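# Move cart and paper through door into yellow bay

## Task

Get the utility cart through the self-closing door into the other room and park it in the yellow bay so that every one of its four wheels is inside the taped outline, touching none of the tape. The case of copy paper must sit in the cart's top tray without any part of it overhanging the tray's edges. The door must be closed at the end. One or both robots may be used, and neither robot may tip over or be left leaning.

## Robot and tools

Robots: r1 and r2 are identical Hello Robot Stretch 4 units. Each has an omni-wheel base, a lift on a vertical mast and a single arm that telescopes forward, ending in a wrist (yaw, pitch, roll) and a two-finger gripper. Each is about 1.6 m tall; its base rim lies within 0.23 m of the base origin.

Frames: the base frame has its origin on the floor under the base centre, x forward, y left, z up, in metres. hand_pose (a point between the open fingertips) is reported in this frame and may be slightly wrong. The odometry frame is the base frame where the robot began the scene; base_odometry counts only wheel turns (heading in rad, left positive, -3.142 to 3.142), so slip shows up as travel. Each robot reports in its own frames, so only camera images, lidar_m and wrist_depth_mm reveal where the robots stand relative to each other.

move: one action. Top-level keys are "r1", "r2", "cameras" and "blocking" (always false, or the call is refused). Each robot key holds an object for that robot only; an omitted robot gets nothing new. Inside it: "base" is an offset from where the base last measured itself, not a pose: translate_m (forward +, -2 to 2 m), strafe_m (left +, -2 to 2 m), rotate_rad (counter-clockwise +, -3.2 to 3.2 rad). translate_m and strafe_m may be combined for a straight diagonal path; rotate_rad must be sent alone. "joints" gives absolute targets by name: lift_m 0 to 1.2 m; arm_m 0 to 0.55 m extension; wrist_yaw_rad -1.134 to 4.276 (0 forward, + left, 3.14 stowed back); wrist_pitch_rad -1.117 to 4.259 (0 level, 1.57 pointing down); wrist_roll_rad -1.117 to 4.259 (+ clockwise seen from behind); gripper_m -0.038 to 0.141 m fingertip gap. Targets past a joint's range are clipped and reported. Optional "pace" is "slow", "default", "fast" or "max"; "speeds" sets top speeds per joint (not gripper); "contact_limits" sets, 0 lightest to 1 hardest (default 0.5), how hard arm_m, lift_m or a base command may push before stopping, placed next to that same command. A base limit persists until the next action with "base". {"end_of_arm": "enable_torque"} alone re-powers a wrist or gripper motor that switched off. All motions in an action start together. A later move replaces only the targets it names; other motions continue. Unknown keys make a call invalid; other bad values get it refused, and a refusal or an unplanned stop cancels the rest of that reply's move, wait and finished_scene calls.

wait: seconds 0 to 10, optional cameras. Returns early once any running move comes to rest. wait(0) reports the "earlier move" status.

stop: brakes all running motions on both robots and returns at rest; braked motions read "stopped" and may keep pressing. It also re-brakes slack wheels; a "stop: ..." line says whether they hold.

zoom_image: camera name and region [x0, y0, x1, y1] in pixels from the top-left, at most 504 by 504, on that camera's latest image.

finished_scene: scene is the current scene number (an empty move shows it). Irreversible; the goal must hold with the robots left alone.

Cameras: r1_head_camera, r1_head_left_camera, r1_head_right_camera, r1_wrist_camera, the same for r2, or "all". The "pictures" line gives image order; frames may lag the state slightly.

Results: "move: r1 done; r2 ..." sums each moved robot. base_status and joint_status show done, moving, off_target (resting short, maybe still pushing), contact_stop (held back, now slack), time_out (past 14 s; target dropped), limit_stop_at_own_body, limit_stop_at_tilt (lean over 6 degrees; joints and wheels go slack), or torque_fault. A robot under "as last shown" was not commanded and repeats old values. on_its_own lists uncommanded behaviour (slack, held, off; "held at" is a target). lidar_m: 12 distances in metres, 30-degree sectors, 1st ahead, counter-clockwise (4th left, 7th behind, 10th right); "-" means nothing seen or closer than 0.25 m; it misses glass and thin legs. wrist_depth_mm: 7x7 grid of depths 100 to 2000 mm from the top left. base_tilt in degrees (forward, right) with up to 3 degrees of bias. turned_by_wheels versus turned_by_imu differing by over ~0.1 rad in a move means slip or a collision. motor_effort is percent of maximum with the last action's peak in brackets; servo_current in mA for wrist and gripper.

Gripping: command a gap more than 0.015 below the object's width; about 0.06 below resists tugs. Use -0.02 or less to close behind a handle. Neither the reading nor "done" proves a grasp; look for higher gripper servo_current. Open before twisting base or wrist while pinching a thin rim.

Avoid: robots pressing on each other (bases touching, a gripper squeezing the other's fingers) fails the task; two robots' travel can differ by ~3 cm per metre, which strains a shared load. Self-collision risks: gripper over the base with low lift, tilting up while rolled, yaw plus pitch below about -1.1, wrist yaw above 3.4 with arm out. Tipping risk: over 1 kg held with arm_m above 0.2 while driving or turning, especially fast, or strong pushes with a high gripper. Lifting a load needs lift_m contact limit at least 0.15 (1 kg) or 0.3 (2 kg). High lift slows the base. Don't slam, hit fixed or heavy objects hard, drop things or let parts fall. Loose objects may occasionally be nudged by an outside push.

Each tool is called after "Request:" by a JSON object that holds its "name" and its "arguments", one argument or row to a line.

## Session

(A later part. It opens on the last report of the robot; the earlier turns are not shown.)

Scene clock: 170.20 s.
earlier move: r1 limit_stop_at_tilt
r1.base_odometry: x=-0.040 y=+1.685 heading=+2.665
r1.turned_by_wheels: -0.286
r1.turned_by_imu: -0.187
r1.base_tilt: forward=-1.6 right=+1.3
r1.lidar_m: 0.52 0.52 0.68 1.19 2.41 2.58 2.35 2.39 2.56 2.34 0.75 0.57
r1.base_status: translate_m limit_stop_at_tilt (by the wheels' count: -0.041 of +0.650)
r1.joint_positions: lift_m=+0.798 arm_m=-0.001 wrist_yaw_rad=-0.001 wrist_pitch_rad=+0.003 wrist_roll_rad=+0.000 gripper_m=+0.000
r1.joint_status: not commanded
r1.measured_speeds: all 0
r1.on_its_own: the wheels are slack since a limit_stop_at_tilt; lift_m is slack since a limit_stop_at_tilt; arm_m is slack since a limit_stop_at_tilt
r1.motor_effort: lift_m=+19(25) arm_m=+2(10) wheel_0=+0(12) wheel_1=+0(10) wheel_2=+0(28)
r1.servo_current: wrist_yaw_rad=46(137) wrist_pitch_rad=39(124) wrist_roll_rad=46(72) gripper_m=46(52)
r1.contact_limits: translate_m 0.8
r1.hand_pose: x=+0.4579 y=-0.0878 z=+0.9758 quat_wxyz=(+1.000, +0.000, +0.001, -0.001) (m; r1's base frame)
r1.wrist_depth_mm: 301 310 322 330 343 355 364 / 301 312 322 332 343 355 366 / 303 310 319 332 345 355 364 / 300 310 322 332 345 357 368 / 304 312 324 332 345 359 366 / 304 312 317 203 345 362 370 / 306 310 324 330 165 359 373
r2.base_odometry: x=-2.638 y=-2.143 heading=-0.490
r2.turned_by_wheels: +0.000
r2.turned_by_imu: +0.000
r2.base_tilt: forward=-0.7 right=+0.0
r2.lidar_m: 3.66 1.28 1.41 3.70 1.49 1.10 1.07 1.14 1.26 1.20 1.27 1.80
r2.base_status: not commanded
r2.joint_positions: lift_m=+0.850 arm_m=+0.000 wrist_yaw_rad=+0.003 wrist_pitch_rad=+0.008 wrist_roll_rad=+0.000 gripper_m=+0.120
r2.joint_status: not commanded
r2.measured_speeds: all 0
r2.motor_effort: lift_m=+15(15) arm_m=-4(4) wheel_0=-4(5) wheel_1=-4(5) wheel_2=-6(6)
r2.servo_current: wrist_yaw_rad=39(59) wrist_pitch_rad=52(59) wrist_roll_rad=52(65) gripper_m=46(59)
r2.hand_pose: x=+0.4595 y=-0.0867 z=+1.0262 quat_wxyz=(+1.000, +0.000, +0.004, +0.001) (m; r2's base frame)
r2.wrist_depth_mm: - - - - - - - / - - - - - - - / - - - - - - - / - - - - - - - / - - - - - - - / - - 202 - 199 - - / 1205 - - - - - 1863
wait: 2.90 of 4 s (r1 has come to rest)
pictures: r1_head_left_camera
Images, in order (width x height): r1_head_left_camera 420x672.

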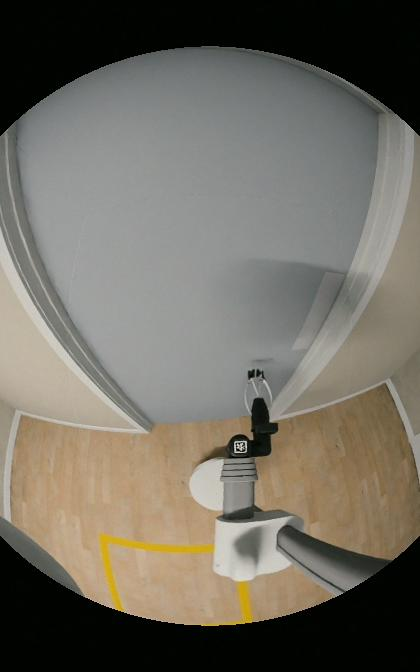

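Request:
{"name": "move", "arguments": {
  "blocking": false,
  "r1": {"base":{"translate_m":-0.08},"joints":{"lift_m":0.22,"arm_m":0.0}}
}}

Request:
{"name": "wait", "arguments": {
  "seconds": 1.5
}}

Request:
{"name": "move", "arguments": {
  "blocking": false,
  "r1": {"base":{"rotate_rad":0.19},"joints":{"lift_m":0.22}}
}}

Request:
{"name": "wait", "arguments": {
  "seconds": 3
}}

Request:
{"name": "wait", "arguments": {
  "seconds": 1.5,
  "cameras": ["r1_head_camera","r1_wrist_camera","r1_head_left_camera"]
}}

Scene clock: 182.03 s.
move: r1 moving
r1.base_odometry: x=-0.013 y=+1.671 heading=+2.664
r1.turned_by_wheels: +0.000
r1.turned_by_imu: -0.001
r1.base_tilt: forward=-1.6 right=+1.3
r1.lidar_m: 0.55 0.55 0.70 1.23 2.38 2.54 2.32 2.35 2.54 2.35 0.86 0.61
r1.base_status: translate_m moving
r1.joint_positions: lift_m=+0.761 arm_m=+0.000 wrist_yaw_rad=-0.001 wrist_pitch_rad=+0.003 wrist_roll_rad=+0.000 gripper_m=+0.000
r1.joint_status: lift_m moving; arm_m moving
r1.measured_speeds: translate_m=-0.122 strafe_m=+0.000 rotate_rad=-0.002 lift_m=-0.146 arm_m=+0.000 wrist_yaw_rad=+0.000 wrist_pitch_rad=+0.000 wrist_roll_rad=+0.000
r1.motor_effort: lift_m=+11(17) arm_m=+3(7) wheel_0=-8(8) wheel_1=-5(7) wheel_2=+9(10)
r1.servo_current: wrist_yaw_rad=52(65) wrist_pitch_rad=39(46) wrist_roll_rad=46(52) gripper_m=39(46)
r1.hand_pose: x=+0.4591 y=-0.0878 z=+0.9384 quat_wxyz=(+1.000, +0.000, +0.001, -0.001) (m; r1's base frame)
r1.wrist_depth_mm: 324 336 343 355 364 379 389 / 324 334 345 355 368 379 389 / 325 336 345 357 366 382 389 / 325 334 343 355 370 384 392 / 325 334 347 357 368 384 394 / 327 334 210 202 373 384 394 / 327 334 347 182 156 387 397
r2: as last shown
r2.base_tilt: forward=-0.7 right=+0.1
r2.lidar_m: 3.66 1.31 1.39 3.71 1.48 1.10 1.07 1.14 1.25 1.20 1.29 1.82
r2.motor_effort: lift_m=+15(15) arm_m=-4(4) wheel_0=-4(4) wheel_1=-4(4) wheel_2=-5(6)
r2.servo_current: wrist_yaw_rad=46(59) wrist_pitch_rad=52(59) wrist_roll_rad=46(52) gripper_m=52(59)
r2.wrist_depth_mm: - - - - - - - / - - - - - - - / - - - - - - - / - - - - - - - / - - - - - - - / - - 201 - 199 - - / 1229 - - - - - 1921
pictures: none

Scene clock: 183.53 s.
earlier move: r1 moving
r1.base_odometry: x=+0.031 y=+1.648 heading=+2.664
r1.turned_by_wheels: +0.000
r1.turned_by_imu: +0.000
r1.base_tilt: forward=-1.6 right=+1.2
r1.lidar_m: 0.59 0.62 0.72 1.37 2.40 2.47 2.25 2.30 2.55 2.36 0.91 0.66
r1.base_status: done
r1.joint_positions: lift_m=+0.349 arm_m=+0.000 wrist_yaw_rad=-0.001 wrist_pitch_rad=+0.003 wrist_roll_rad=+0.000 gripper_m=+0.000
r1.joint_status: lift_m moving; arm_m moving
r1.measured_speeds: translate_m=+0.000 strafe_m=+0.000 rotate_rad=+0.000 lift_m=-0.283 arm_m=+0.000 wrist_yaw_rad=+0.000 wrist_pitch_rad=+0.000 wrist_roll_rad=+0.000
r1.motor_effort: lift_m=+11(17) arm_m=+5(8) wheel_0=-3(8) wheel_1=-2(7) wheel_2=+0(10)
r1.servo_current: wrist_yaw_rad=46(65) wrist_pitch_rad=39(52) wrist_roll_rad=52(65) gripper_m=46(52)
r1.hand_pose: x=+0.4591 y=-0.0878 z=+0.5262 quat_wxyz=(+1.000, +0.000, +0.001, -0.001) (m; r1's base frame)
r1.wrist_depth_mm: 373 387 394 407 424 439 445 / 370 384 397 410 424 439 449 / 375 382 397 413 424 439 449 / 370 384 399 410 424 445 449 / 373 384 397 413 427 449 452 / 375 384 211 203 427 445 455 / 370 382 397 183 156 445 455
r2.base_odometry: x=-2.638 y=-2.143 heading=-0.490
r2.turned_by_wheels: +0.000
r2.turned_by_imu: +0.000
r2.base_tilt: forward=-0.6 right=+0.0
r2.lidar_m: 3.66 1.30 1.39 3.70 1.50 1.12 1.05 1.14 1.25 1.21 1.30 1.84
r2.base_status: not commanded
r2.joint_positions: lift_m=+0.850 arm_m=+0.000 wrist_yaw_rad=+0.003 wrist_pitch_rad=+0.008 wrist_roll_rad=+0.000 gripper_m=+0.120
r2.joint_status: not commanded
r2.measured_speeds: all 0
r2.motor_effort: lift_m=+15(15) arm_m=-4(4) wheel_0=-4(4) wheel_1=-4(4) wheel_2=-6(6)
r2.servo_current: wrist_yaw_rad=52(65) wrist_pitch_rad=52(59) wrist_roll_rad=39(59) gripper_m=46(59)
r2.hand_pose: x=+0.4595 y=-0.0867 z=+1.0262 quat_wxyz=(+1.000, +0.000, +0.004, +0.001) (m; r2's base frame)
r2.wrist_depth_mm: - - - - - - - / - - - - - - - / - - - - - - - / - - - - - - - / - - - - - - - / - - 201 - 200 - - / 1255 - - - - - 1921
wait: 1.50 s; no rest
pictures: none

Scene clock: 184.03 s.
earlier move: r1 moving
move: r1 moving
r1.base_odometry: x=+0.031 y=+1.648 heading=+2.841
r1.turned_by_wheels: +0.177
r1.turned_by_imu: +0.178
r1.base_tilt: forward=-1.6 right=+1.3
r1.lidar_m: 0.59 0.64 0.80 2.35 2.48 2.31 2.24 2.38 2.40 1.88 0.74 0.63
r1.base_status: rotate_rad moving
r1.joint_positions: lift_m=+0.248 arm_m=+0.000 wrist_yaw_rad=-0.001 wrist_pitch_rad=+0.003 wrist_roll_rad=+0.000 gripper_m=+0.000
r1.joint_status: lift_m moving; arm_m moving
r1.measured_speeds: translate_m=+0.000 strafe_m=-0.001 rotate_rad=+0.263 lift_m=-0.133 arm_m=+0.001 wrist_yaw_rad=+0.000 wrist_pitch_rad=+0.000 wrist_roll_rad=+0.000
r1.motor_effort: lift_m=+12(13) arm_m=+2(7) wheel_0=-4(9) wheel_1=-3(7) wheel_2=-1(6)
r1.servo_current: wrist_yaw_rad=52(65) wrist_pitch_rad=46(46) wrist_roll_rad=52(65) gripper_m=39(46)
r1.hand_pose: x=+0.4591 y=-0.0878 z=+0.4250 quat_wxyz=(+1.000, +0.000, +0.001, -0.001) (m; r1's base frame)
r1.wrist_depth_mm: 389 392 389 384 384 384 377 / 392 392 389 387 384 384 379 / 392 387 389 392 384 382 382 / 394 392 389 389 384 387 387 / 394 392 389 389 387 387 387 / 394 394 210 204 389 387 389 / 394 394 392 389 156 389 387
r2: as last shown
r2.base_tilt: forward=-0.7 right=+0.0
r2.lidar_m: 3.66 1.32 1.37 3.70 1.48 1.11 1.06 1.14 1.24 1.20 1.29 1.80
r2.servo_current: wrist_yaw_rad=59(59) wrist_pitch_rad=52(59) wrist_roll_rad=39(52) gripper_m=52(52)
r2.wrist_depth_mm: - - - - - - - / - - - - - - - / - - - - - - - / - - - - - - - / - - - - - - - / - - 201 - 200 - - / 1229 - - - - - 1921
pictures: none

Scene clock: 184.73 s.
earlier move: r1 done
r1.base_odometry: x=+0.031 y=+1.648 heading=+2.854
r1.turned_by_wheels: +0.013
r1.turned_by_imu: +0.013
r1.base_tilt: forward=-1.6 right=+1.3
r1.lidar_m: 0.59 0.65 0.79 2.34 2.50 2.32 2.24 2.39 2.41 1.85 0.73 0.60
r1.base_status: done
r1.joint_positions: lift_m=+0.221 arm_m=+0.000 wrist_yaw_rad=-0.001 wrist_pitch_rad=+0.003 wrist_roll_rad=+0.000 gripper_m=+0.000
r1.joint_status: all done
r1.measured_speeds: all 0
r1.motor_effort: lift_m=+13(14) arm_m=+4(7) wheel_0=-2(9) wheel_1=-1(7) wheel_2=-1(6)
r1.servo_current: wrist_yaw_rad=52(65) wrist_pitch_rad=39(46) wrist_roll_rad=39(65) gripper_m=39(52)
r1.hand_pose: x=+0.4591 y=-0.0878 z=+0.3980 quat_wxyz=(+1.000, +0.000, +0.001, -0.001) (m; r1's base frame)
r1.wrist_depth_mm: 397 389 389 382 382 373 373 / 397 392 387 384 379 375 373 / 397 394 387 382 379 375 373 / 399 394 392 387 382 377 375 / 402 397 392 387 384 377 377 / 404 397 210 203 382 379 377 / 402 397 392 384 156 382 377
r2.base_odometry: x=-2.638 y=-2.143 heading=-0.490
r2.turned_by_wheels: +0.000
r2.turned_by_imu: +0.000
r2.base_tilt: forward=-0.7 right=+0.1
r2.lidar_m: 3.66 1.30 1.39 3.72 1.48 1.11 1.06 1.11 1.26 1.20 1.30 1.77
r2.base_status: not commanded
r2.joint_positions: lift_m=+0.850 arm_m=+0.000 wrist_yaw_rad=+0.003 wrist_pitch_rad=+0.008 wrist_roll_rad=+0.000 gripper_m=+0.120
r2.joint_status: not commanded
r2.measured_speeds: all 0
r2.motor_effort: lift_m=+15(15) arm_m=-4(4) wheel_0=-4(4) wheel_1=-4(4) wheel_2=-6(6)
r2.servo_current: wrist_yaw_rad=46(65) wrist_pitch_rad=52(59) wrist_roll_rad=46(65) gripper_m=52(59)
r2.hand_pose: x=+0.4595 y=-0.0867 z=+1.0262 quat_wxyz=(+1.000, +0.000, +0.004, +0.001) (m; r2's base frame)
r2.wrist_depth_mm: - - - - - - - / - - - - - - - / - - - - - - - / - - - - - - - / - - - - - - - / - - 201 - 199 - - / 1205 - - - - - 1921
wait: 0.70 of 3 s (r1 has come to rest)
pictures: none

Scene clock: 186.23 s.
r1.base_odometry: x=+0.031 y=+1.648 heading=+2.854
r1.turned_by_wheels: +0.000
r1.turned_by_imu: +0.000
r1.base_tilt: forward=-1.6 right=+1.3
r1.lidar_m: 0.57 0.65 0.81 2.35 2.51 2.32 2.25 2.40 2.43 1.82 0.71 0.62
r1.base_status: done
r1.joint_positions: lift_m=+0.221 arm_m=+0.000 wrist_yaw_rad=-0.001 wrist_pitch_rad=+0.003 wrist_roll_rad=+0.000 gripper_m=+0.000
r1.joint_status: all done
r1.measured_speeds: all 0
r1.motor_effort: lift_m=+13(14) arm_m=+5(7) wheel_0=-2(9) wheel_1=-1(7) wheel_2=-1(6)
r1.servo_current: wrist_yaw_rad=39(65) wrist_pitch_rad=39(46) wrist_roll_rad=39(65) gripper_m=39(52)
r1.hand_pose: x=+0.4591 y=-0.0878 z=+0.3980 quat_wxyz=(+1.000, +0.000, +0.001, -0.001) (m; r1's base frame)
r1.wrist_depth_mm: 394 392 389 384 377 375 370 / 397 389 389 384 379 375 373 / 399 397 389 387 379 377 373 / 399 394 389 387 379 379 375 / 399 397 394 392 384 377 375 / 402 397 211 203 382 377 377 / 402 399 392 389 156 379 377
r2.base_odometry: x=-2.638 y=-2.143 heading=-0.490
r2.turned_by_wheels: +0.000
r2.turned_by_imu: +0.000
r2.base_tilt: forward=-0.6 right=+0.1
r2.lidar_m: 3.68 1.31 1.37 3.70 1.48 1.11 1.06 1.12 1.26 1.22 1.26 1.82
r2.base_status: not commanded
r2.joint_positions: lift_m=+0.850 arm_m=+0.000 wrist_yaw_rad=+0.003 wrist_pitch_rad=+0.008 wrist_roll_rad=+0.000 gripper_m=+0.120
r2.joint_status: not commanded
r2.measured_speeds: all 0
r2.motor_effort: lift_m=+15(15) arm_m=-4(4) wheel_0=-4(4) wheel_1=-4(4) wheel_2=-6(6)
r2.servo_current: wrist_yaw_rad=46(65) wrist_pitch_rad=52(59) wrist_roll_rad=52(65) gripper_m=52(59)
r2.hand_pose: x=+0.4595 y=-0.0867 z=+1.0262 quat_wxyz=(+1.000, +0.000, +0.004, +0.001) (m; r2's base frame)
r2.wrist_depth_mm: - - - - - - - / - - - - - - - / - - - - - - - / - - - - - - - / - - - - - - - / - - 202 - 198 - - / 1229 - - - - - 1863
wait: 1.50 s; at rest by 0.27 s
pictures: r1_head_camera, r1_head_left_camera, r1_wrist_camera
Images, in order (width x height): r1_head_camera 420x560, r1_head_left_camera 420x672, r1_wrist_camera 616x392.

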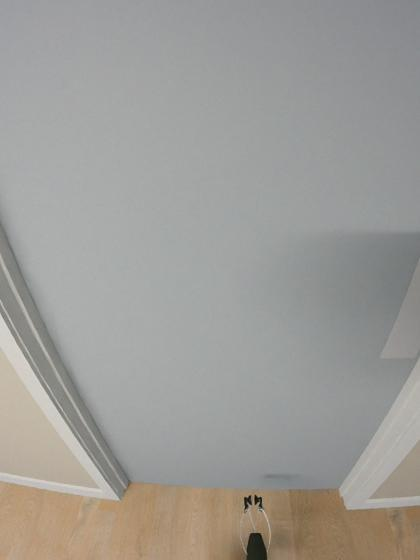

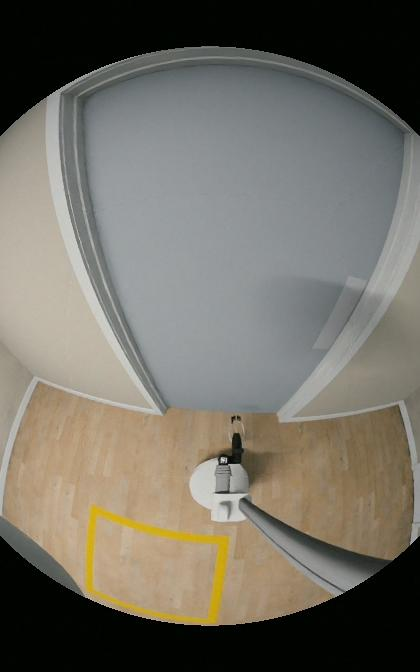

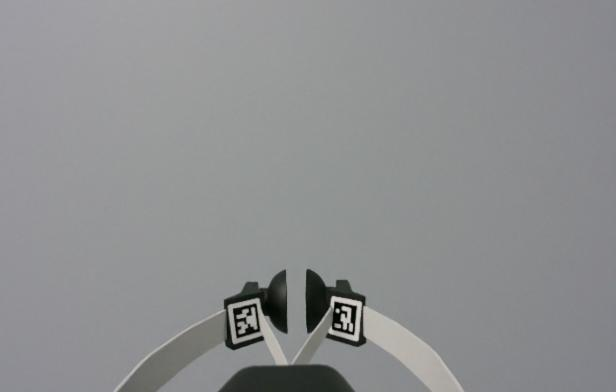

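Request:
{"name": "move", "arguments": {
  "blocking": false,
  "r1": {"base":{"strafe_m":-0.12,"translate_m":0.03}}
}}

Request:
{"name": "wait", "arguments": {
  "seconds": 2
}}

Request:
{"name": "move", "arguments": {
  "blocking": false,
  "r1": {"base":{"translate_m":0.5},"pace":"slow","contact_limits":{"translate_m":0.8}}
}}

Request:
{"name": "wait", "arguments": {
  "seconds": 6.5,
  "cameras": ["r1_wrist_camera","r1_head_left_camera","r2_head_right_camera"]
}}

Scene clock: 193.90 s.
move: r1 moving
r1.base_odometry: x=+0.032 y=+1.681 heading=+2.854
r1.turned_by_wheels: +0.000
r1.turned_by_imu: -0.001
r1.base_tilt: forward=-1.6 right=+1.3
r1.lidar_m: 0.58 0.61 0.76 2.37 2.54 2.32 2.27 2.41 2.37 1.84 0.70 0.63
r1.base_status: translate_m moving; strafe_m moving
r1.joint_positions: lift_m=+0.221 arm_m=+0.000 wrist_yaw_rad=-0.001 wrist_pitch_rad=+0.003 wrist_roll_rad=+0.000 gripper_m=+0.000
r1.joint_status: not commanded
r1.measured_speeds: translate_m=+0.030 strafe_m=-0.122 rotate_rad=-0.002 lift_m=+0.000 arm_m=+0.000 wrist_yaw_rad=+0.000 wrist_pitch_rad=+0.000 wrist_roll_rad=+0.000
r1.motor_effort: lift_m=+13(13) arm_m=+4(5) wheel_0=+7(9) wheel_1=-6(8) wheel_2=-4(4)
r1.servo_current: wrist_yaw_rad=65(65) wrist_pitch_rad=46(46) wrist_roll_rad=33(52) gripper_m=46(46)
r1.hand_pose: x=+0.4591 y=-0.0878 z=+0.3980 quat_wxyz=(+1.000, +0.000, +0.001, -0.001) (m; r1's base frame)
r1.wrist_depth_mm: 384 382 379 375 373 370 364 / 384 382 379 373 370 366 366 / 387 382 382 379 373 366 366 / 389 384 384 377 373 368 366 / 389 384 382 379 375 370 366 / 392 389 210 202 375 373 368 / 394 389 384 379 156 370 370
r2: as last shown
r2.base_tilt: forward=-0.7 right=+0.1
r2.lidar_m: 3.66 1.30 1.40 3.70 1.50 1.11 1.05 1.13 1.24 1.22 1.27 1.82
r2.servo_current: wrist_yaw_rad=46(65) wrist_pitch_rad=52(52) wrist_roll_rad=52(52) gripper_m=52(59)
r2.wrist_depth_mm: - - - - - - - / - - - - - - - / - - - - - - - / - - - - - - - / - - - - - - - / - - 201 - 200 - - / 1205 - - - - - 1921
pictures: none

Scene clock: 195.07 s.
earlier move: r1 done
r1.base_odometry: x=+0.036 y=+1.772 heading=+2.854
r1.turned_by_wheels: +0.000
r1.turned_by_imu: +0.000
r1.base_tilt: forward=-1.6 right=+1.3
r1.lidar_m: 0.56 0.60 0.80 2.31 2.62 2.37 2.29 2.41 2.31 1.72 0.68 0.56
r1.base_status: done
r1.joint_positions: lift_m=+0.221 arm_m=+0.000 wrist_yaw_rad=-0.001 wrist_pitch_rad=+0.003 wrist_roll_rad=+0.000 gripper_m=+0.000
r1.joint_status: not commanded
r1.measured_speeds: all 0
r1.motor_effort: lift_m=+13(13) arm_m=+5(5) wheel_0=+1(10) wheel_1=+0(9) wheel_2=-1(5)
r1.servo_current: wrist_yaw_rad=46(65) wrist_pitch_rad=39(46) wrist_roll_rad=52(65) gripper_m=46(46)
r1.hand_pose: x=+0.4591 y=-0.0878 z=+0.3980 quat_wxyz=(+1.000, +0.000, +0.001, -0.001) (m; r1's base frame)
r1.wrist_depth_mm: 357 357 353 349 345 343 338 / 357 355 353 349 347 342 342 / 359 357 353 349 347 343 340 / 359 359 355 349 347 345 340 / 364 359 357 353 349 343 343 / 366 362 353 202 347 345 347 / 364 362 355 183 165 347 343
r2.base_odometry: x=-2.638 y=-2.143 heading=-0.490
r2.turned_by_wheels: +0.000
r2.turned_by_imu: +0.000
r2.base_tilt: forward=-0.7 right=+0.0
r2.lidar_m: 3.66 1.31 1.41 3.70 1.50 1.13 1.06 1.13 1.25 1.20 1.27 1.83
r2.base_status: not commanded
r2.joint_positions: lift_m=+0.850 arm_m=+0.000 wrist_yaw_rad=+0.003 wrist_pitch_rad=+0.008 wrist_roll_rad=+0.000 gripper_m=+0.120
r2.joint_status: not commanded
r2.measured_speeds: all 0
r2.motor_effort: lift_m=+15(15) arm_m=-4(4) wheel_0=-4(4) wheel_1=-4(5) wheel_2=-6(6)
r2.servo_current: wrist_yaw_rad=46(65) wrist_pitch_rad=46(59) wrist_roll_rad=52(65) gripper_m=46(59)
r2.hand_pose: x=+0.4595 y=-0.0867 z=+1.0262 quat_wxyz=(+1.000, +0.000, +0.004, +0.001) (m; r2's base frame)
r2.wrist_depth_mm: - - - - - - - / - - - - - - - / - - - - - - - / - - - - - - - / - - - - - - - / - - 201 - 200 - - / 1255 - - - - - 1921
wait: 1.17 of 2 s (r1 has come to rest)
pictures: none

Scene clock: 195.57 s.
move: r1 moving
r1.base_odometry: x=+0.024 y=+1.775 heading=+2.854
r1.turned_by_wheels: +0.000
r1.turned_by_imu: +0.000
r1.base_tilt: forward=-1.6 right=+1.3
r1.lidar_m: 0.54 0.58 0.77 2.27 2.61 2.36 2.30 2.44 2.30 1.69 0.66 0.58
r1.base_status: translate_m moving
r1.joint_positions: lift_m=+0.221 arm_m=+0.000 wrist_yaw_rad=-0.001 wrist_pitch_rad=+0.003 wrist_roll_rad=+0.000 gripper_m=+0.000
r1.joint_status: not commanded
r1.measured_speeds: translate_m=+0.049 strafe_m=+0.000 rotate_rad=+0.002 lift_m=+0.000 arm_m=+0.000 wrist_yaw_rad=+0.000 wrist_pitch_rad=+0.000 wrist_roll_rad=+0.000
r1.motor_effort: lift_m=+13(13) arm_m=+5(5) wheel_0=+5(7) wheel_1=+3(5) wheel_2=-6(8)
r1.servo_current: wrist_yaw_rad=46(59) wrist_pitch_rad=33(46) wrist_roll_rad=39(65) gripper_m=46(46)
r1.contact_limits: translate_m 0.8
r1.hand_pose: x=+0.4591 y=-0.0878 z=+0.3980 quat_wxyz=(+1.000, +0.000, +0.001, -0.001) (m; r1's base frame)
r1.wrist_depth_mm: 351 345 340 336 334 329 329 / 347 343 342 340 334 330 327 / 349 347 343 338 336 334 329 / 351 347 343 342 336 334 332 / 349 349 347 342 338 330 332 / 353 347 209 203 338 336 334 / 353 349 343 340 164 334 332
r2: as last shown
r2.lidar_m: 3.65 1.29 1.38 3.75 1.49 1.10 1.06 1.14 1.27 1.22 1.30 1.80
r2.motor_effort: lift_m=+15(15) arm_m=-4(4) wheel_0=-4(4) wheel_1=-4(4) wheel_2=-6(6)
r2.servo_current: wrist_yaw_rad=46(46) wrist_pitch_rad=46(59) wrist_roll_rad=52(52) gripper_m=46(52)
r2.wrist_depth_mm: - - - - - - - / - - - - - - - / - - - - - - - / - - - - - - - / - - - - - - - / - - 200 - 199 - - / 1229 - - - - - 1921
pictures: none

Scene clock: 201.33 s.
earlier move: r1 done
r1.base_odometry: x=-0.443 y=+1.914 heading=+2.853
r1.turned_by_wheels: -0.001
r1.turned_by_imu: -0.001
r1.base_tilt: forward=-1.6 right=+1.3
r1.lidar_m: 0.35 0.34 0.37 0.56 2.59 2.88 2.78 2.96 2.36 0.37 0.41 0.48
r1.base_status: done
r1.joint_positions: lift_m=+0.220 arm_m=-0.001 wrist_yaw_rad=-0.011 wrist_pitch_rad=+0.002 wrist_roll_rad=+0.000 gripper_m=+0.000
r1.joint_status: not commanded
r1.measured_speeds: all 0
r1.motor_effort: lift_m=+13(13) arm_m=+10(13) wheel_0=+3(16) wheel_1=+5(12) wheel_2=-17(24)
r1.servo_current: wrist_yaw_rad=85(85) wrist_pitch_rad=46(52) wrist_roll_rad=46(72) gripper_m=39(52)
r1.contact_limits: translate_m 0.8
r1.hand_pose: x=+0.4577 y=-0.0906 z=+0.3981 quat_wxyz=(+1.000, +0.000, +0.001, -0.006) (m; r1's base frame)
r1.wrist_depth_mm: 169 186 206 232 267 314 - / 168 186 207 234 267 314 - / 168 186 208 234 268 314 - / 168 186 209 234 268 314 - / 171 187 209 236 268 317 - / 171 187 202 191 264 319 1366 / 171 184 166 183 182 336 1008
r2.base_odometry: x=-2.638 y=-2.143 heading=-0.490
r2.turned_by_wheels: +0.000
r2.turned_by_imu: +0.001
r2.base_tilt: forward=-0.7 right=+0.1
r2.lidar_m: 3.68 1.30 1.41 3.72 1.47 1.09 1.06 1.15 1.25 1.21 1.27 1.56
r2.base_status: not commanded
r2.joint_positions: lift_m=+0.850 arm_m=+0.000 wrist_yaw_rad=+0.003 wrist_pitch_rad=+0.008 wrist_roll_rad=+0.000 gripper_m=+0.120
r2.joint_status: not commanded
r2.measured_speeds: all 0
r2.motor_effort: lift_m=+15(15) arm_m=-4(4) wheel_0=-4(5) wheel_1=-4(5) wheel_2=-6(6)
r2.servo_current: wrist_yaw_rad=46(65) wrist_pitch_rad=46(59) wrist_roll_rad=52(65) gripper_m=52(59)
r2.hand_pose: x=+0.4595 y=-0.0867 z=+1.0262 quat_wxyz=(+1.000, +0.000, +0.004, +0.001) (m; r2's base frame)
r2.wrist_depth_mm: - - - - - - - / - - - - - - - / - - - - - - - / - - - - - - - / - - - - - - - / - - 200 - 199 - - / 1229 - - - - - -
wait: 5.77 of 6.5 s (r1 has come to rest)
pictures: r1_head_left_camera, r1_wrist_camera, r2_head_right_camera
Images, in order (width x height): r1_head_left_camera 420x672, r1_wrist_camera 616x392, r2_head_right_camera 420x672.

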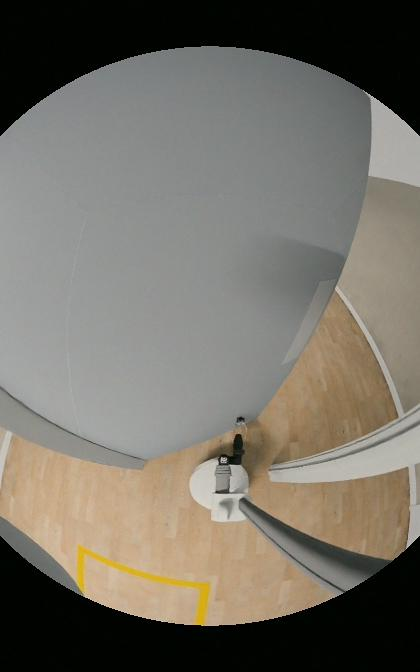

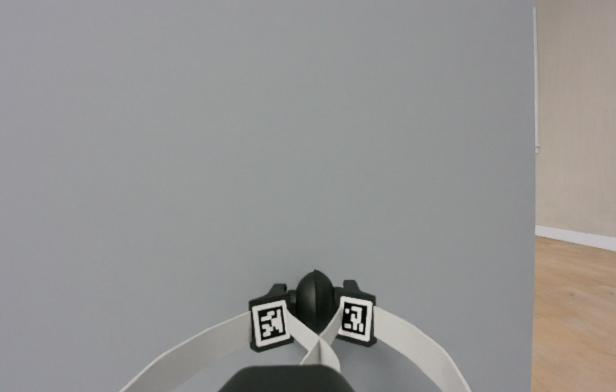

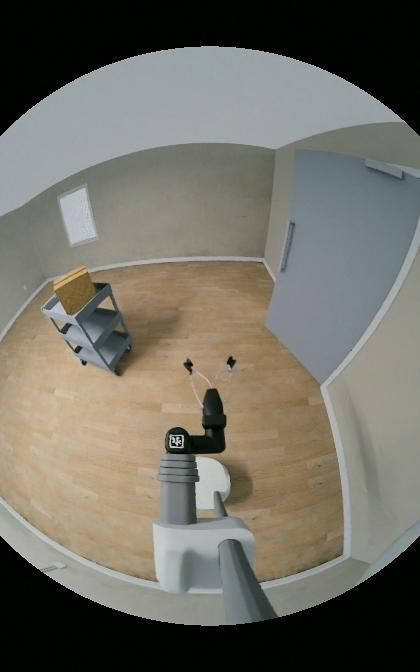

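Request:
{"name": "move", "arguments": {
  "blocking": false,
  "r1": {"base":{"translate_m":0.4},"pace":"slow","contact_limits":{"translate_m":0.8}}
}}

Request:
{"name": "wait", "arguments": {
  "seconds": 5,
  "cameras": ["r1_wrist_camera","r1_head_left_camera","r2_head_right_camera"]
}}

Scene clock: 206.37 s.
move: r1 moving
r1.base_odometry: x=-0.455 y=+1.917 heading=+2.852
r1.turned_by_wheels: -0.001
r1.turned_by_imu: -0.001
r1.base_tilt: forward=-1.6 right=+1.3
r1.lidar_m: 0.34 0.31 0.36 0.54 2.56 2.87 2.80 2.98 2.35 0.37 0.42 0.46
r1.base_status: translate_m moving
r1.joint_positions: lift_m=+0.220 arm_m=-0.001 wrist_yaw_rad=-0.011 wrist_pitch_rad=+0.002 wrist_roll_rad=+0.000 gripper_m=+0.000
r1.joint_status: not commanded
r1.measured_speeds: translate_m=+0.049 strafe_m=+0.000 rotate_rad=+0.001 lift_m=+0.000 arm_m=+0.000 wrist_yaw_rad=+0.000 wrist_pitch_rad=+0.000 wrist_roll_rad=+0.000
r1.motor_effort: lift_m=+13(13) arm_m=+10(11) wheel_0=+3(6) wheel_1=+4(7) wheel_2=-21(22)
r1.servo_current: wrist_yaw_rad=85(91) wrist_pitch_rad=39(39) wrist_roll_rad=59(65) gripper_m=46(46)
r1.contact_limits: translate_m 0.8
r1.hand_pose: x=+0.4577 y=-0.0907 z=+0.3981 quat_wxyz=(+1.000, +0.000, +0.001, -0.006) (m; r1's base frame)
r1.wrist_depth_mm: 167 184 205 231 267 315 - / 166 183 206 233 267 314 - / 167 185 207 233 270 315 - / 166 184 207 233 270 317 - / 169 185 207 234 270 319 - / 169 186 204 198 204 322 1366 / 171 183 165 179 183 322 1025
r2: as last shown
r2.turned_by_imu: +0.000
r2.base_tilt: forward=-0.7 right=+0.0
r2.lidar_m: 3.66 1.32 1.41 3.72 1.49 1.10 1.06 1.13 1.26 1.20 1.27 1.53
r2.motor_effort: lift_m=+15(15) arm_m=-4(4) wheel_0=-4(4) wheel_1=-4(4) wheel_2=-5(6)
r2.servo_current: wrist_yaw_rad=52(59) wrist_pitch_rad=52(52) wrist_roll_rad=46(52) gripper_m=52(52)
r2.wrist_depth_mm: - - - - - - - / - - - - - - - / - - - - - - - / - - - - - - - / - - - - - - - / - - 201 - 200 - - / 1229 - - - - - -
pictures: none

Scene clock: 211.13 s.
earlier move: r1 done
r1.base_odometry: x=-0.826 y=+2.028 heading=+2.852
r1.turned_by_wheels: +0.000
r1.turned_by_imu: -0.006
r1.base_tilt: forward=-1.6 right=+1.3
r1.lidar_m: 0.28 0.25 0.25 0.25 0.42 3.24 3.20 3.37 0.48 1.13 2.39 3.34
r1.base_status: done
r1.joint_positions: lift_m=+0.220 arm_m=-0.001 wrist_yaw_rad=-0.012 wrist_pitch_rad=+0.002 wrist_roll_rad=+0.000 gripper_m=+0.000
r1.joint_status: not commanded
r1.measured_speeds: all 0
r1.motor_effort: lift_m=+13(13) arm_m=+10(11) wheel_0=-3(6) wheel_1=+1(8) wheel_2=-13(23)
r1.servo_current: wrist_yaw_rad=72(98) wrist_pitch_rad=46(52) wrist_roll_rad=52(65) gripper_m=39(52)
r1.contact_limits: translate_m 0.8
r1.hand_pose: x=+0.4577 y=-0.0909 z=+0.3981 quat_wxyz=(+1.000, +0.000, +0.001, -0.006) (m; r1's base frame)
r1.wrist_depth_mm: 138 160 190 235 - - - / 132 156 191 235 - - - / 132 157 191 236 - - - / 132 157 192 236 - - - / 135 157 191 236 - - - / 132 156 186 193 185 1430 1430 / 135 153 163 183 866 931 1008
r2.base_odometry: x=-2.638 y=-2.143 heading=-0.490
r2.turned_by_wheels: +0.000
r2.turned_by_imu: +0.001
r2.base_tilt: forward=-0.7 right=+0.0
r2.lidar_m: 3.69 1.28 1.42 3.69 1.51 1.12 1.05 1.13 1.26 1.22 1.29 1.39
r2.base_status: not commanded
r2.joint_positions: lift_m=+0.850 arm_m=+0.000 wrist_yaw_rad=+0.003 wrist_pitch_rad=+0.008 wrist_roll_rad=+0.000 gripper_m=+0.120
r2.joint_status: not commanded
r2.measured_speeds: all 0
r2.motor_effort: lift_m=+15(15) arm_m=-4(4) wheel_0=-4(5) wheel_1=-4(4) wheel_2=-5(6)
r2.servo_current: wrist_yaw_rad=65(65) wrist_pitch_rad=52(59) wrist_roll_rad=46(59) gripper_m=52(59)
r2.hand_pose: x=+0.4595 y=-0.0867 z=+1.0262 quat_wxyz=(+1.000, +0.000, +0.004, +0.001) (m; r2's base frame)
r2.wrist_depth_mm: - - - - - - - / - - - - - 1182 - / - - - - - 1160 - / - - - - - 1160 - / - - - - - 1160 - / - - 201 - 200 - - / 1229 - - - - - -
wait: 4.77 of 5 s (r1 has come to rest)
pictures: r1_head_left_camera, r1_wrist_camera, r2_head_right_camera
Images, in order (width x height): r1_head_left_camera 420x672, r1_wrist_camera 616x392, r2_head_right_camera 420x672.

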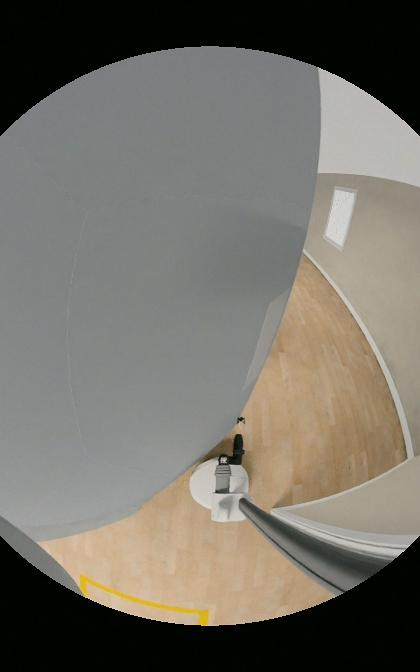

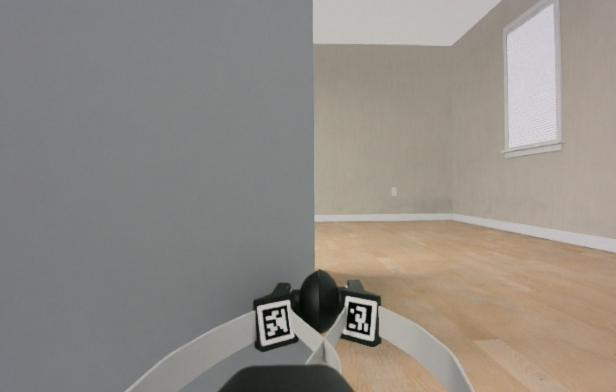

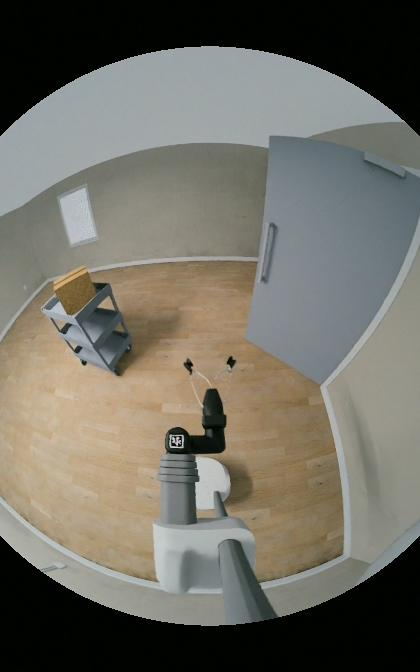

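Request:
{"name": "move", "arguments": {
  "blocking": false,
  "r1": {"base":{"translate_m":0.35},"pace":"slow","contact_limits":{"translate_m":0.8}}
}}

Request:
{"name": "wait", "arguments": {
  "seconds": 4.5
}}

Request:
{"name": "move", "arguments": {
  "blocking": false,
  "r1": {"base":{"strafe_m":0.22},"pace":"slow","contact_limits":{"strafe_m":0.7}}
}}

Request:
{"name": "wait", "arguments": {
  "seconds": 3.5,
  "cameras": ["r1_head_left_camera","r2_head_right_camera","r2_head_camera","r2_wrist_camera"]
}}

Scene clock: 216.97 s.
move: r1 moving
r1.base_odometry: x=-0.838 y=+2.031 heading=+2.851
r1.turned_by_wheels: -0.001
r1.turned_by_imu: -0.002
r1.base_tilt: forward=-1.6 right=+1.3
r1.lidar_m: 0.27 0.25 0.25 0.25 0.43 3.29 3.23 0.59 0.50 1.20 2.39 3.33
r1.base_status: translate_m moving
r1.joint_positions: lift_m=+0.220 arm_m=-0.001 wrist_yaw_rad=-0.012 wrist_pitch_rad=+0.002 wrist_roll_rad=+0.000 gripper_m=+0.000
r1.joint_status: not commanded
r1.measured_speeds: translate_m=+0.048 strafe_m=+0.000 rotate_rad=+0.001 lift_m=+0.000 arm_m=+0.000 wrist_yaw_rad=+0.000 wrist_pitch_rad=+0.000 wrist_roll_rad=+0.000
r1.motor_effort: lift_m=+13(13) arm_m=+10(10) wheel_0=+0(5) wheel_1=+5(5) wheel_2=-18(18)
r1.servo_current: wrist_yaw_rad=85(91) wrist_pitch_rad=39(52) wrist_roll_rad=52(52) gripper_m=39(46)
r1.contact_limits: translate_m 0.8
r1.hand_pose: x=+0.4577 y=-0.0909 z=+0.3981 quat_wxyz=(+1.000, +0.000, +0.001, -0.006) (m; r1's base frame)
r1.wrist_depth_mm: 135 158 189 232 - - - / 130 154 189 232 - - - / 130 155 189 233 - - - / 134 155 190 235 - - - / 130 155 190 225 - - - / 131 155 185 193 185 1464 1430 / 136 151 162 179 866 976 1008
r2: as last shown
r2.turned_by_imu: +0.000
r2.base_tilt: forward=-0.7 right=+0.1
r2.lidar_m: 3.67 1.30 1.38 3.70 1.48 1.09 1.06 1.12 1.25 1.21 1.29 1.39
r2.motor_effort: lift_m=+15(15) arm_m=-4(4) wheel_0=-4(4) wheel_1=-4(4) wheel_2=-5(6)
r2.servo_current: wrist_yaw_rad=52(65) wrist_pitch_rad=52(52) wrist_roll_rad=39(52) gripper_m=52(59)
r2.wrist_depth_mm: - - - - - - - / - - - - - 1138 - / - - - - - 1182 - / - - - - - 1160 - / - - - - - 1182 - / - - 201 - 199 - - / 1205 - - - - - -
pictures: none

Scene clock: 221.23 s.
earlier move: r1 done
r1.base_odometry: x=-1.161 y=+2.127 heading=+2.853
r1.turned_by_wheels: +0.002
r1.turned_by_imu: -0.001
r1.base_tilt: forward=-1.6 right=+1.2
r1.lidar_m: 1.43 0.25 - 0.25 0.27 0.74 3.59 0.71 0.89 2.30 2.41 3.36
r1.base_status: done
r1.joint_positions: lift_m=+0.220 arm_m=+0.000 wrist_yaw_rad=-0.003 wrist_pitch_rad=+0.002 wrist_roll_rad=+0.000 gripper_m=+0.000
r1.joint_status: not commanded
r1.measured_speeds: all 0
r1.motor_effort: lift_m=+14(14) arm_m=+5(10) wheel_0=+4(8) wheel_1=+9(14) wheel_2=-6(18)
r1.servo_current: wrist_yaw_rad=52(91) wrist_pitch_rad=39(52) wrist_roll_rad=39(65) gripper_m=46(52)
r1.contact_limits: translate_m 0.8
r1.hand_pose: x=+0.4589 y=-0.0882 z=+0.3980 quat_wxyz=(+1.000, +0.000, +0.001, -0.001) (m; r1's base frame)
r1.wrist_depth_mm: - - 1336 - - - - / - - - - - - - / - - - - - - - / - - - - - - - / - - - - - - - / 1537 1397 193 202 1464 1464 1397 / 1060 1025 183 183 155 991 976
r2.base_odometry: x=-2.638 y=-2.143 heading=-0.490
r2.turned_by_wheels: +0.000
r2.turned_by_imu: +0.001
r2.base_tilt: forward=-0.7 right=+0.1
r2.lidar_m: 1.44 1.29 1.42 3.73 1.48 1.10 1.07 1.14 1.28 1.19 1.26 1.20
r2.base_status: not commanded
r2.joint_positions: lift_m=+0.850 arm_m=+0.000 wrist_yaw_rad=+0.003 wrist_pitch_rad=+0.008 wrist_roll_rad=+0.000 gripper_m=+0.120
r2.joint_status: not commanded
r2.measured_speeds: all 0
r2.motor_effort: lift_m=+15(15) arm_m=-4(4) wheel_0=-4(5) wheel_1=-4(5) wheel_2=-6(6)
r2.servo_current: wrist_yaw_rad=46(65) wrist_pitch_rad=52(59) wrist_roll_rad=65(65) gripper_m=46(59)
r2.hand_pose: x=+0.4595 y=-0.0867 z=+1.0262 quat_wxyz=(+1.000, +0.000, +0.004, +0.001) (m; r2's base frame)
r2.wrist_depth_mm: - - - - - - - / - - - - - - - / - - - - - - - / - - - - - - - / - - - - - - - / - - 201 - 200 - - / 1205 - - - - - -
wait: 4.27 of 4.5 s (r1 has come to rest)
pictures: none

Scene clock: 221.73 s.
move: r1 moving
r1.base_odometry: x=-1.165 y=+2.114 heading=+2.852
r1.turned_by_wheels: +0.000
r1.turned_by_imu: +0.000
r1.base_tilt: forward=-1.6 right=+1.3
r1.lidar_m: 1.43 0.25 - 0.25 0.27 0.72 3.59 0.72 0.89 2.30 2.42 3.36
r1.base_status: strafe_m moving
r1.joint_positions: lift_m=+0.220 arm_m=+0.000 wrist_yaw_rad=-0.003 wrist_pitch_rad=+0.002 wrist_roll_rad=+0.000 gripper_m=+0.000
r1.joint_status: not commanded
r1.measured_speeds: translate_m=-0.001 strafe_m=+0.056 rotate_rad=+0.003 lift_m=+0.000 arm_m=+0.000 wrist_yaw_rad=+0.000 wrist_pitch_rad=+0.000 wrist_roll_rad=+0.000
r1.motor_effort: lift_m=+14(14) arm_m=+5(5) wheel_0=-16(17) wheel_1=+13(15) wheel_2=-3(5)
r1.servo_current: wrist_yaw_rad=52(65) wrist_pitch_rad=46(46) wrist_roll_rad=52(65) gripper_m=46(46)
r1.contact_limits: strafe_m 0.7
r1.hand_pose: x=+0.4589 y=-0.0882 z=+0.3980 quat_wxyz=(+1.000, +0.000, +0.001, -0.001) (m; r1's base frame)
r1.wrist_depth_mm: - - 1336 - - - - / - - - - - - - / - - - - - - - / - - - - - - - / - - - - - - - / 1499 1499 193 202 1430 1430 1430 / 1060 1025 183 183 156 991 991
r2: as last shown
r2.turned_by_imu: +0.000
r2.lidar_m: 1.41 1.28 1.42 3.71 1.50 1.11 1.07 1.12 1.25 1.22 1.27 1.19
r2.motor_effort: lift_m=+15(15) arm_m=-4(4) wheel_0=-4(4) wheel_1=-4(4) wheel_2=-6(6)
r2.servo_current: wrist_yaw_rad=52(52) wrist_pitch_rad=52(52) wrist_roll_rad=46(65) gripper_m=52(52)
r2.wrist_depth_mm: - - - - - - - / - - - - - - - / - - - - - - - / - - - - - - - / - - - - - - - / - - 201 - 196 - - / 1205 - - - - - -
pictures: none

Scene clock: 224.57 s.
earlier move: r1 done
r1.base_odometry: x=-1.224 y=+1.917 heading=+2.852
r1.turned_by_wheels: +0.000
r1.turned_by_imu: +0.000
r1.base_tilt: forward=-1.6 right=+1.3
r1.lidar_m: 1.40 0.25 0.25 - 0.25 0.40 3.59 0.88 0.86 2.49 2.64 3.69
r1.base_status: done
r1.joint_positions: lift_m=+0.220 arm_m=+0.000 wrist_yaw_rad=-0.003 wrist_pitch_rad=+0.002 wrist_roll_rad=+0.000 gripper_m=+0.000
r1.joint_status: not commanded
r1.measured_speeds: all 0
r1.motor_effort: lift_m=+14(14) arm_m=+5(5) wheel_0=-10(17) wheel_1=+5(15) wheel_2=-3(5)
r1.servo_current: wrist_yaw_rad=65(78) wrist_pitch_rad=46(52) wrist_roll_rad=39(65) gripper_m=39(52)
r1.contact_limits: strafe_m 0.7
r1.hand_pose: x=+0.4589 y=-0.0882 z=+0.3980 quat_wxyz=(+1.000, +0.000, +0.001, -0.001) (m; r1's base frame)
r1.wrist_depth_mm: - - - 1308 - - - / - - - - - - - / - - - - - - - / - - - - - - - / - - - 1863 - - - / 1499 1537 193 202 1430 1430 1366 / 1078 991 183 183 155 976 976
r2.base_odometry: x=-2.638 y=-2.143 heading=-0.490
r2.turned_by_wheels: +0.000
r2.turned_by_imu: +0.000
r2.base_tilt: forward=-0.7 right=+0.1
r2.lidar_m: 1.05 1.31 1.41 3.74 1.51 1.10 1.06 1.14 1.26 1.20 1.20 0.94
r2.base_status: not commanded
r2.joint_positions: lift_m=+0.850 arm_m=+0.000 wrist_yaw_rad=+0.003 wrist_pitch_rad=+0.008 wrist_roll_rad=+0.000 gripper_m=+0.120
r2.joint_status: not commanded
r2.measured_speeds: all 0
r2.motor_effort: lift_m=+15(15) arm_m=-4(4) wheel_0=-4(5) wheel_1=-4(4) wheel_2=-5(6)
r2.servo_current: wrist_yaw_rad=52(52) wrist_pitch_rad=52(59) wrist_roll_rad=52(65) gripper_m=52(59)
r2.hand_pose: x=+0.4595 y=-0.0867 z=+1.0262 quat_wxyz=(+1.000, +0.000, +0.004, +0.001) (m; r2's base frame)
r2.wrist_depth_mm: - - - - - - - / - - - - - - - / - - - - - - - / - - - - - - - / - - - - - - - / - - 200 - 198 - - / 1205 - - - - - -
wait: 2.83 of 3.5 s (r1 has come to rest)
pictures: r1_head_left_camera, r2_head_camera, r2_head_right_camera, r2_wrist_camera
Images, in order (width x height): r1_head_left_camera 420x672, r2_head_camera 420x560, r2_head_right_camera 420x672, r2_wrist_camera 616x392.

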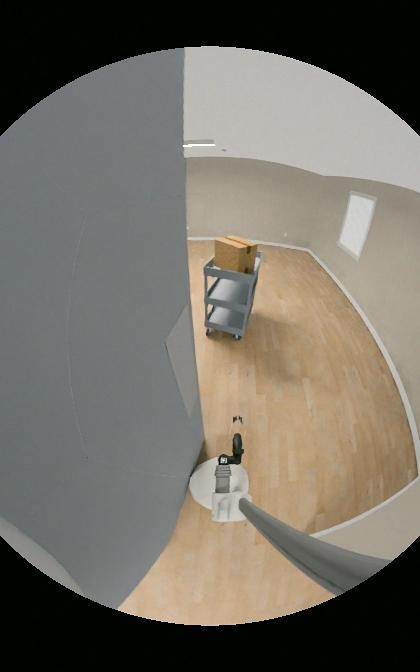

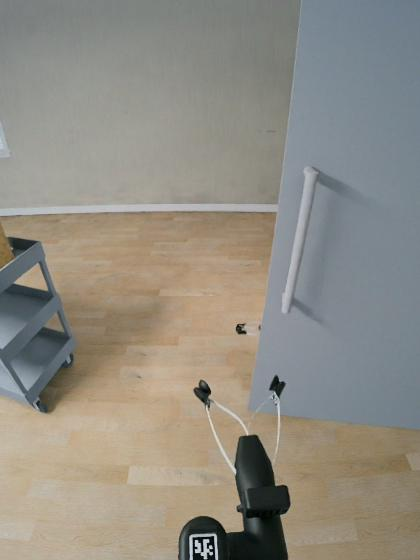

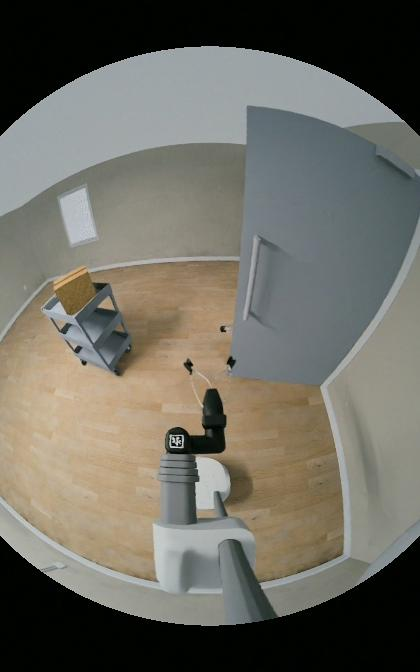

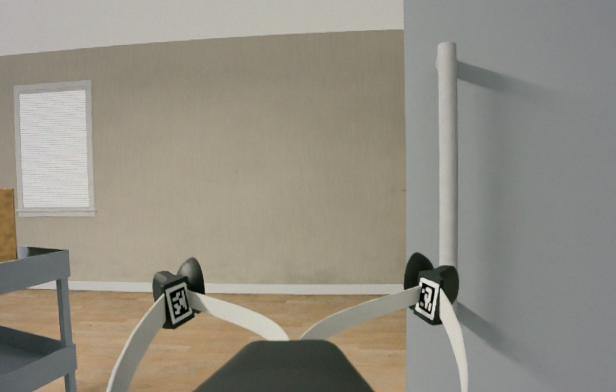

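Request:
{"name": "move", "arguments": {
  "blocking": false,
  "r2": {"base":{"strafe_m":-0.23,"translate_m":0.15},"joints":{"lift_m":0.88}}
}}

Request:
{"name": "wait", "arguments": {
  "seconds": 2.5,
  "cameras": ["r2_wrist_camera","r2_head_camera"]
}}

Scene clock: 233.93 s.
move: r2 moving
r1: as last shown
r1.lidar_m: 1.42 0.25 0.25 - 0.25 0.38 3.59 0.89 0.86 2.50 2.62 3.67
r1.motor_effort: lift_m=+14(14) arm_m=+5(5) wheel_0=-10(11) wheel_1=+5(6) wheel_2=-3(3)
r1.servo_current: wrist_yaw_rad=52(52) wrist_pitch_rad=46(46) wrist_roll_rad=52(65) gripper_m=39(46)
r1.contact_limits: strafe_m 0.7
r1.wrist_depth_mm: - - - 1281 - - - / - - - - - - - / - - - - - - - / - - - - - - - / - - - 1921 - - - / 1537 1537 193 202 1430 1430 1397 / 1098 991 183 183 156 960 991
r2.base_odometry: x=-2.636 y=-2.174 heading=-0.490
r2.turned_by_wheels: -0.001
r2.turned_by_imu: +0.000
r2.base_tilt: forward=-0.7 right=+0.0
r2.lidar_m: 0.99 1.31 1.33 3.79 1.51 1.13 1.08 1.16 1.21 1.18 1.15 0.91
r2.base_status: translate_m moving; strafe_m moving
r2.joint_positions: lift_m=+0.877 arm_m=+0.000 wrist_yaw_rad=+0.003 wrist_pitch_rad=+0.008 wrist_roll_rad=+0.000 gripper_m=+0.120
r2.joint_status: lift_m moving
r2.measured_speeds: translate_m=+0.066 strafe_m=-0.103 rotate_rad=+0.000 lift_m=+0.044 arm_m=+0.000 wrist_yaw_rad=+0.000 wrist_pitch_rad=+0.000 wrist_roll_rad=+0.000
r2.motor_effort: lift_m=+21(24) arm_m=-4(4) wheel_0=+14(14) wheel_1=-8(8) wheel_2=-12(12)
r2.servo_current: wrist_yaw_rad=46(59) wrist_pitch_rad=59(59) wrist_roll_rad=46(65) gripper_m=46(59)
r2.hand_pose: x=+0.4595 y=-0.0867 z=+1.0532 quat_wxyz=(+1.000, +0.000, +0.004, +0.001) (m; r2's base frame)
r2.wrist_depth_mm: - - - - - - - / - - - - - - - / - - - - - - - / - - - - - - - / - - - - - - - / - - 200 - 199 - - / 1281 - - - - - -
pictures: none

Scene clock: 235.83 s.
earlier move: r2 done
r1.base_odometry: x=-1.224 y=+1.917 heading=+2.852
r1.turned_by_wheels: +0.000
r1.turned_by_imu: +0.000
r1.base_tilt: forward=-1.6 right=+1.3
r1.lidar_m: 1.43 0.25 0.26 - 0.25 0.40 3.59 0.88 0.87 2.51 2.61 3.68
r1.base_status: not commanded
r1.joint_positions: lift_m=+0.220 arm_m=+0.000 wrist_yaw_rad=-0.003 wrist_pitch_rad=+0.002 wrist_roll_rad=+0.000 gripper_m=+0.000
r1.joint_status: not commanded
r1.measured_speeds: all 0
r1.motor_effort: lift_m=+14(14) arm_m=+5(5) wheel_0=-11(11) wheel_1=+6(6) wheel_2=-3(3)
r1.servo_current: wrist_yaw_rad=65(65) wrist_pitch_rad=46(52) wrist_roll_rad=52(65) gripper_m=46(46)
r1.contact_limits: strafe_m 0.7
r1.hand_pose: x=+0.4589 y=-0.0882 z=+0.3980 quat_wxyz=(+1.000, +0.000, +0.001, -0.001) (m; r1's base frame)
r1.wrist_depth_mm: - - - 1308 - - - / - - - - - - - / - - - - - - - / - - - - - - - / - - - 1863 - - - / 1537 1499 193 202 1366 1397 1430 / 1078 1025 183 182 155 991 991
r2.base_odometry: x=-2.614 y=-2.417 heading=-0.490
r2.turned_by_wheels: +0.000
r2.turned_by_imu: +0.001
r2.base_tilt: forward=-0.7 right=+0.1
r2.lidar_m: 0.73 1.47 1.39 4.25 1.68 1.25 1.23 1.29 1.03 0.99 0.97 0.81
r2.base_status: done
r2.joint_positions: lift_m=+0.880 arm_m=+0.000 wrist_yaw_rad=+0.003 wrist_pitch_rad=+0.008 wrist_roll_rad=+0.000 gripper_m=+0.120
r2.joint_status: all done
r2.measured_speeds: all 0
r2.motor_effort: lift_m=+21(24) arm_m=-4(4) wheel_0=+0(14) wheel_1=-2(9) wheel_2=-3(12)
r2.servo_current: wrist_yaw_rad=52(59) wrist_pitch_rad=52(59) wrist_roll_rad=59(65) gripper_m=52(59)
r2.hand_pose: x=+0.4595 y=-0.0867 z=+1.0558 quat_wxyz=(+1.000, +0.000, +0.004, +0.001) (m; r2's base frame)
r2.wrist_depth_mm: - - - 585 - - - / - - - 569 - - - / - - - 591 - - - / - - - - - - - / - - - - - - - / - - 201 508 185 - - / - - - - - - -
wait: 1.90 of 2.5 s (r2 has come to rest)
pictures: r2_head_camera, r2_wrist_camera
Images, in order (width x height): r2_head_camera 420x560, r2_wrist_camera 616x392.

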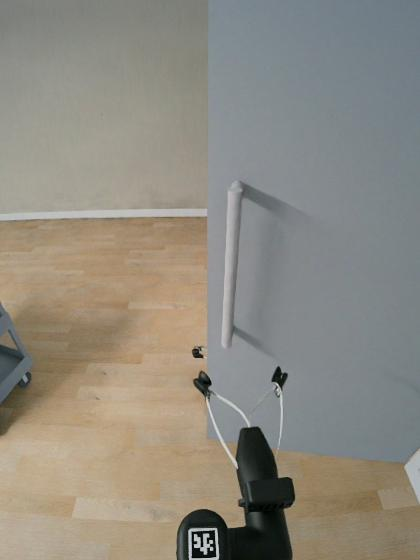

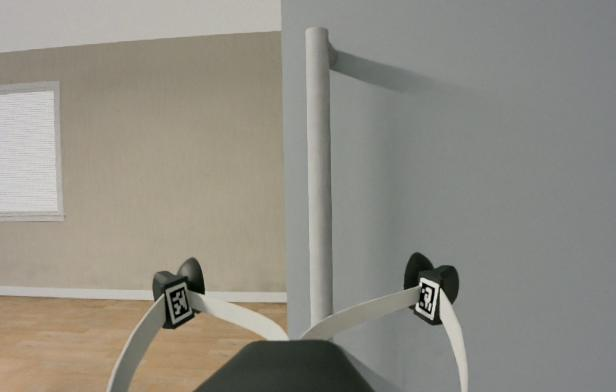

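Request:
{"name": "move", "arguments": {
  "blocking": false,
  "r2": {"base":{"strafe_m":-0.02,"translate_m":0.29}}
}}

Request:
{"name": "wait", "arguments": {
  "seconds": 2.5,
  "cameras": ["r2_wrist_camera","r2_head_camera"]
}}

Scene clock: 240.33 s.
move: r2 moving
r1: as last shown
r1.lidar_m: 1.42 0.25 0.25 - 0.25 0.37 3.61 0.87 0.86 2.52 2.63 3.70
r1.motor_effort: lift_m=+14(14) arm_m=+5(5) wheel_0=-11(11) wheel_1=+5(6) wheel_2=-3(3)
r1.servo_current: wrist_yaw_rad=52(59) wrist_pitch_rad=39(52) wrist_roll_rad=39(78) gripper_m=46(46)
r1.contact_limits: strafe_m 0.7
r1.wrist_depth_mm: - - - 1366 - - - / - - - - - - - / - - - - - - - / - - - - - - - / - - - 1863 - - - / 1499 1537 193 204 1397 1397 1336 / 1078 1025 182 183 156 976 1008
r2.base_odometry: x=-2.588 y=-2.434 heading=-0.490
r2.turned_by_wheels: +0.000
r2.turned_by_imu: +0.001
r2.base_tilt: forward=-0.7 right=+0.1
r2.lidar_m: 0.71 1.48 1.36 4.37 1.73 1.31 1.24 1.33 1.03 0.98 0.93 0.78
r2.base_status: translate_m moving; strafe_m moving
r2.joint_positions: lift_m=+0.880 arm_m=+0.000 wrist_yaw_rad=+0.003 wrist_pitch_rad=+0.008 wrist_roll_rad=+0.000 gripper_m=+0.120
r2.joint_status: not commanded
r2.measured_speeds: translate_m=+0.122 strafe_m=-0.009 rotate_rad=+0.005 lift_m=+0.000 arm_m=+0.000 wrist_yaw_rad=+0.000 wrist_pitch_rad=+0.000 wrist_roll_rad=+0.000
r2.motor_effort: lift_m=+21(21) arm_m=-4(4) wheel_0=+9(12) wheel_1=+7(8) wheel_2=-12(13)
r2.servo_current: wrist_yaw_rad=39(52) wrist_pitch_rad=52(52) wrist_roll_rad=52(52) gripper_m=52(52)
r2.hand_pose: x=+0.4595 y=-0.0867 z=+1.0558 quat_wxyz=(+1.000, +0.000, +0.004, +0.001) (m; r2's base frame)
r2.wrist_depth_mm: - - - 559 - - - / - - - 554 - - - / - - - 564 - - - / - - - 569 - - - / - - - 574 - - - / - - 201 484 185 - - / - - - - - - -
pictures: none

Scene clock: 242.27 s.
earlier move: r2 done
r1.base_odometry: x=-1.224 y=+1.917 heading=+2.852
r1.turned_by_wheels: +0.000
r1.turned_by_imu: +0.000
r1.base_tilt: forward=-1.6 right=+1.3
r1.lidar_m: 1.42 0.25 0.25 - 0.25 0.39 3.58 0.88 0.83 2.52 2.62 3.67
r1.base_status: not commanded
r1.joint_positions: lift_m=+0.220 arm_m=+0.000 wrist_yaw_rad=-0.003 wrist_pitch_rad=+0.002 wrist_roll_rad=+0.000 gripper_m=+0.000
r1.joint_status: not commanded
r1.measured_speeds: all 0
r1.motor_effort: lift_m=+14(14) arm_m=+5(5) wheel_0=-11(11) wheel_1=+6(6) wheel_2=-3(3)
r1.servo_current: wrist_yaw_rad=65(78) wrist_pitch_rad=46(52) wrist_roll_rad=33(78) gripper_m=39(52)
r1.contact_limits: strafe_m 0.7
r1.hand_pose: x=+0.4589 y=-0.0882 z=+0.3980 quat_wxyz=(+1.000, +0.000, +0.001, -0.001) (m; r1's base frame)
r1.wrist_depth_mm: - - - 1281 - - - / - - - - - - - / - - - - - - - / - - - - - - - / - - - 1863 - - - / 1537 1537 193 203 1430 1397 1397 / 1078 1008 182 183 156 960 1008
r2.base_odometry: x=-2.368 y=-2.571 heading=-0.490
r2.turned_by_wheels: +0.000
r2.turned_by_imu: +0.000
r2.base_tilt: forward=-0.7 right=+0.1
r2.lidar_m: 0.45 3.42 1.24 4.83 2.10 1.57 1.52 1.37 1.02 0.96 0.64 0.51
r2.base_status: done
r2.joint_positions: lift_m=+0.880 arm_m=+0.000 wrist_yaw_rad=+0.003 wrist_pitch_rad=+0.008 wrist_roll_rad=+0.000 gripper_m=+0.120
r2.joint_status: not commanded
r2.measured_speeds: all 0
r2.motor_effort: lift_m=+21(21) arm_m=-4(4) wheel_0=+4(12) wheel_1=+3(8) wheel_2=-3(14)
r2.servo_current: wrist_yaw_rad=46(65) wrist_pitch_rad=46(59) wrist_roll_rad=39(65) gripper_m=52(59)
r2.hand_pose: x=+0.4595 y=-0.0867 z=+1.0558 quat_wxyz=(+1.000, +0.000, +0.004, +0.001) (m; r2's base frame)
r2.wrist_depth_mm: - - - 281 272 256 - / - - - 225 272 258 245 / - - - 224 274 259 246 / - - - 225 276 258 249 / - - 315 224 279 263 251 / - - 217 221 274 260 251 / - - - - 279 265 254
wait: 1.93 of 2.5 s (r2 has come to rest)
pictures: r2_head_camera, r2_wrist_camera
Images, in order (width x height): r2_head_camera 420x560, r2_wrist_camera 616x392.

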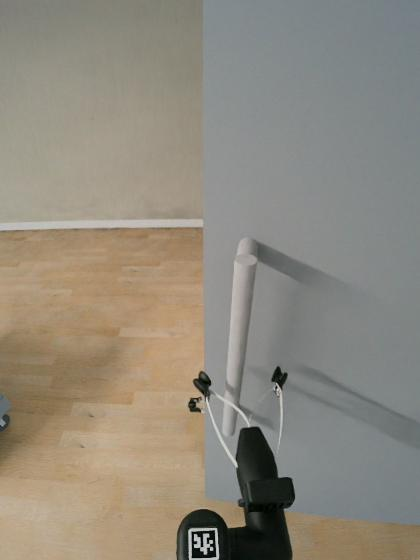

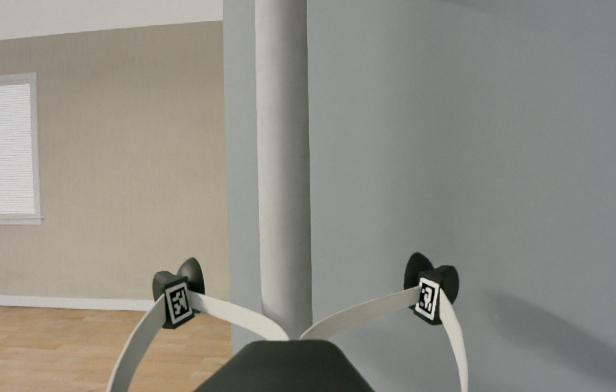

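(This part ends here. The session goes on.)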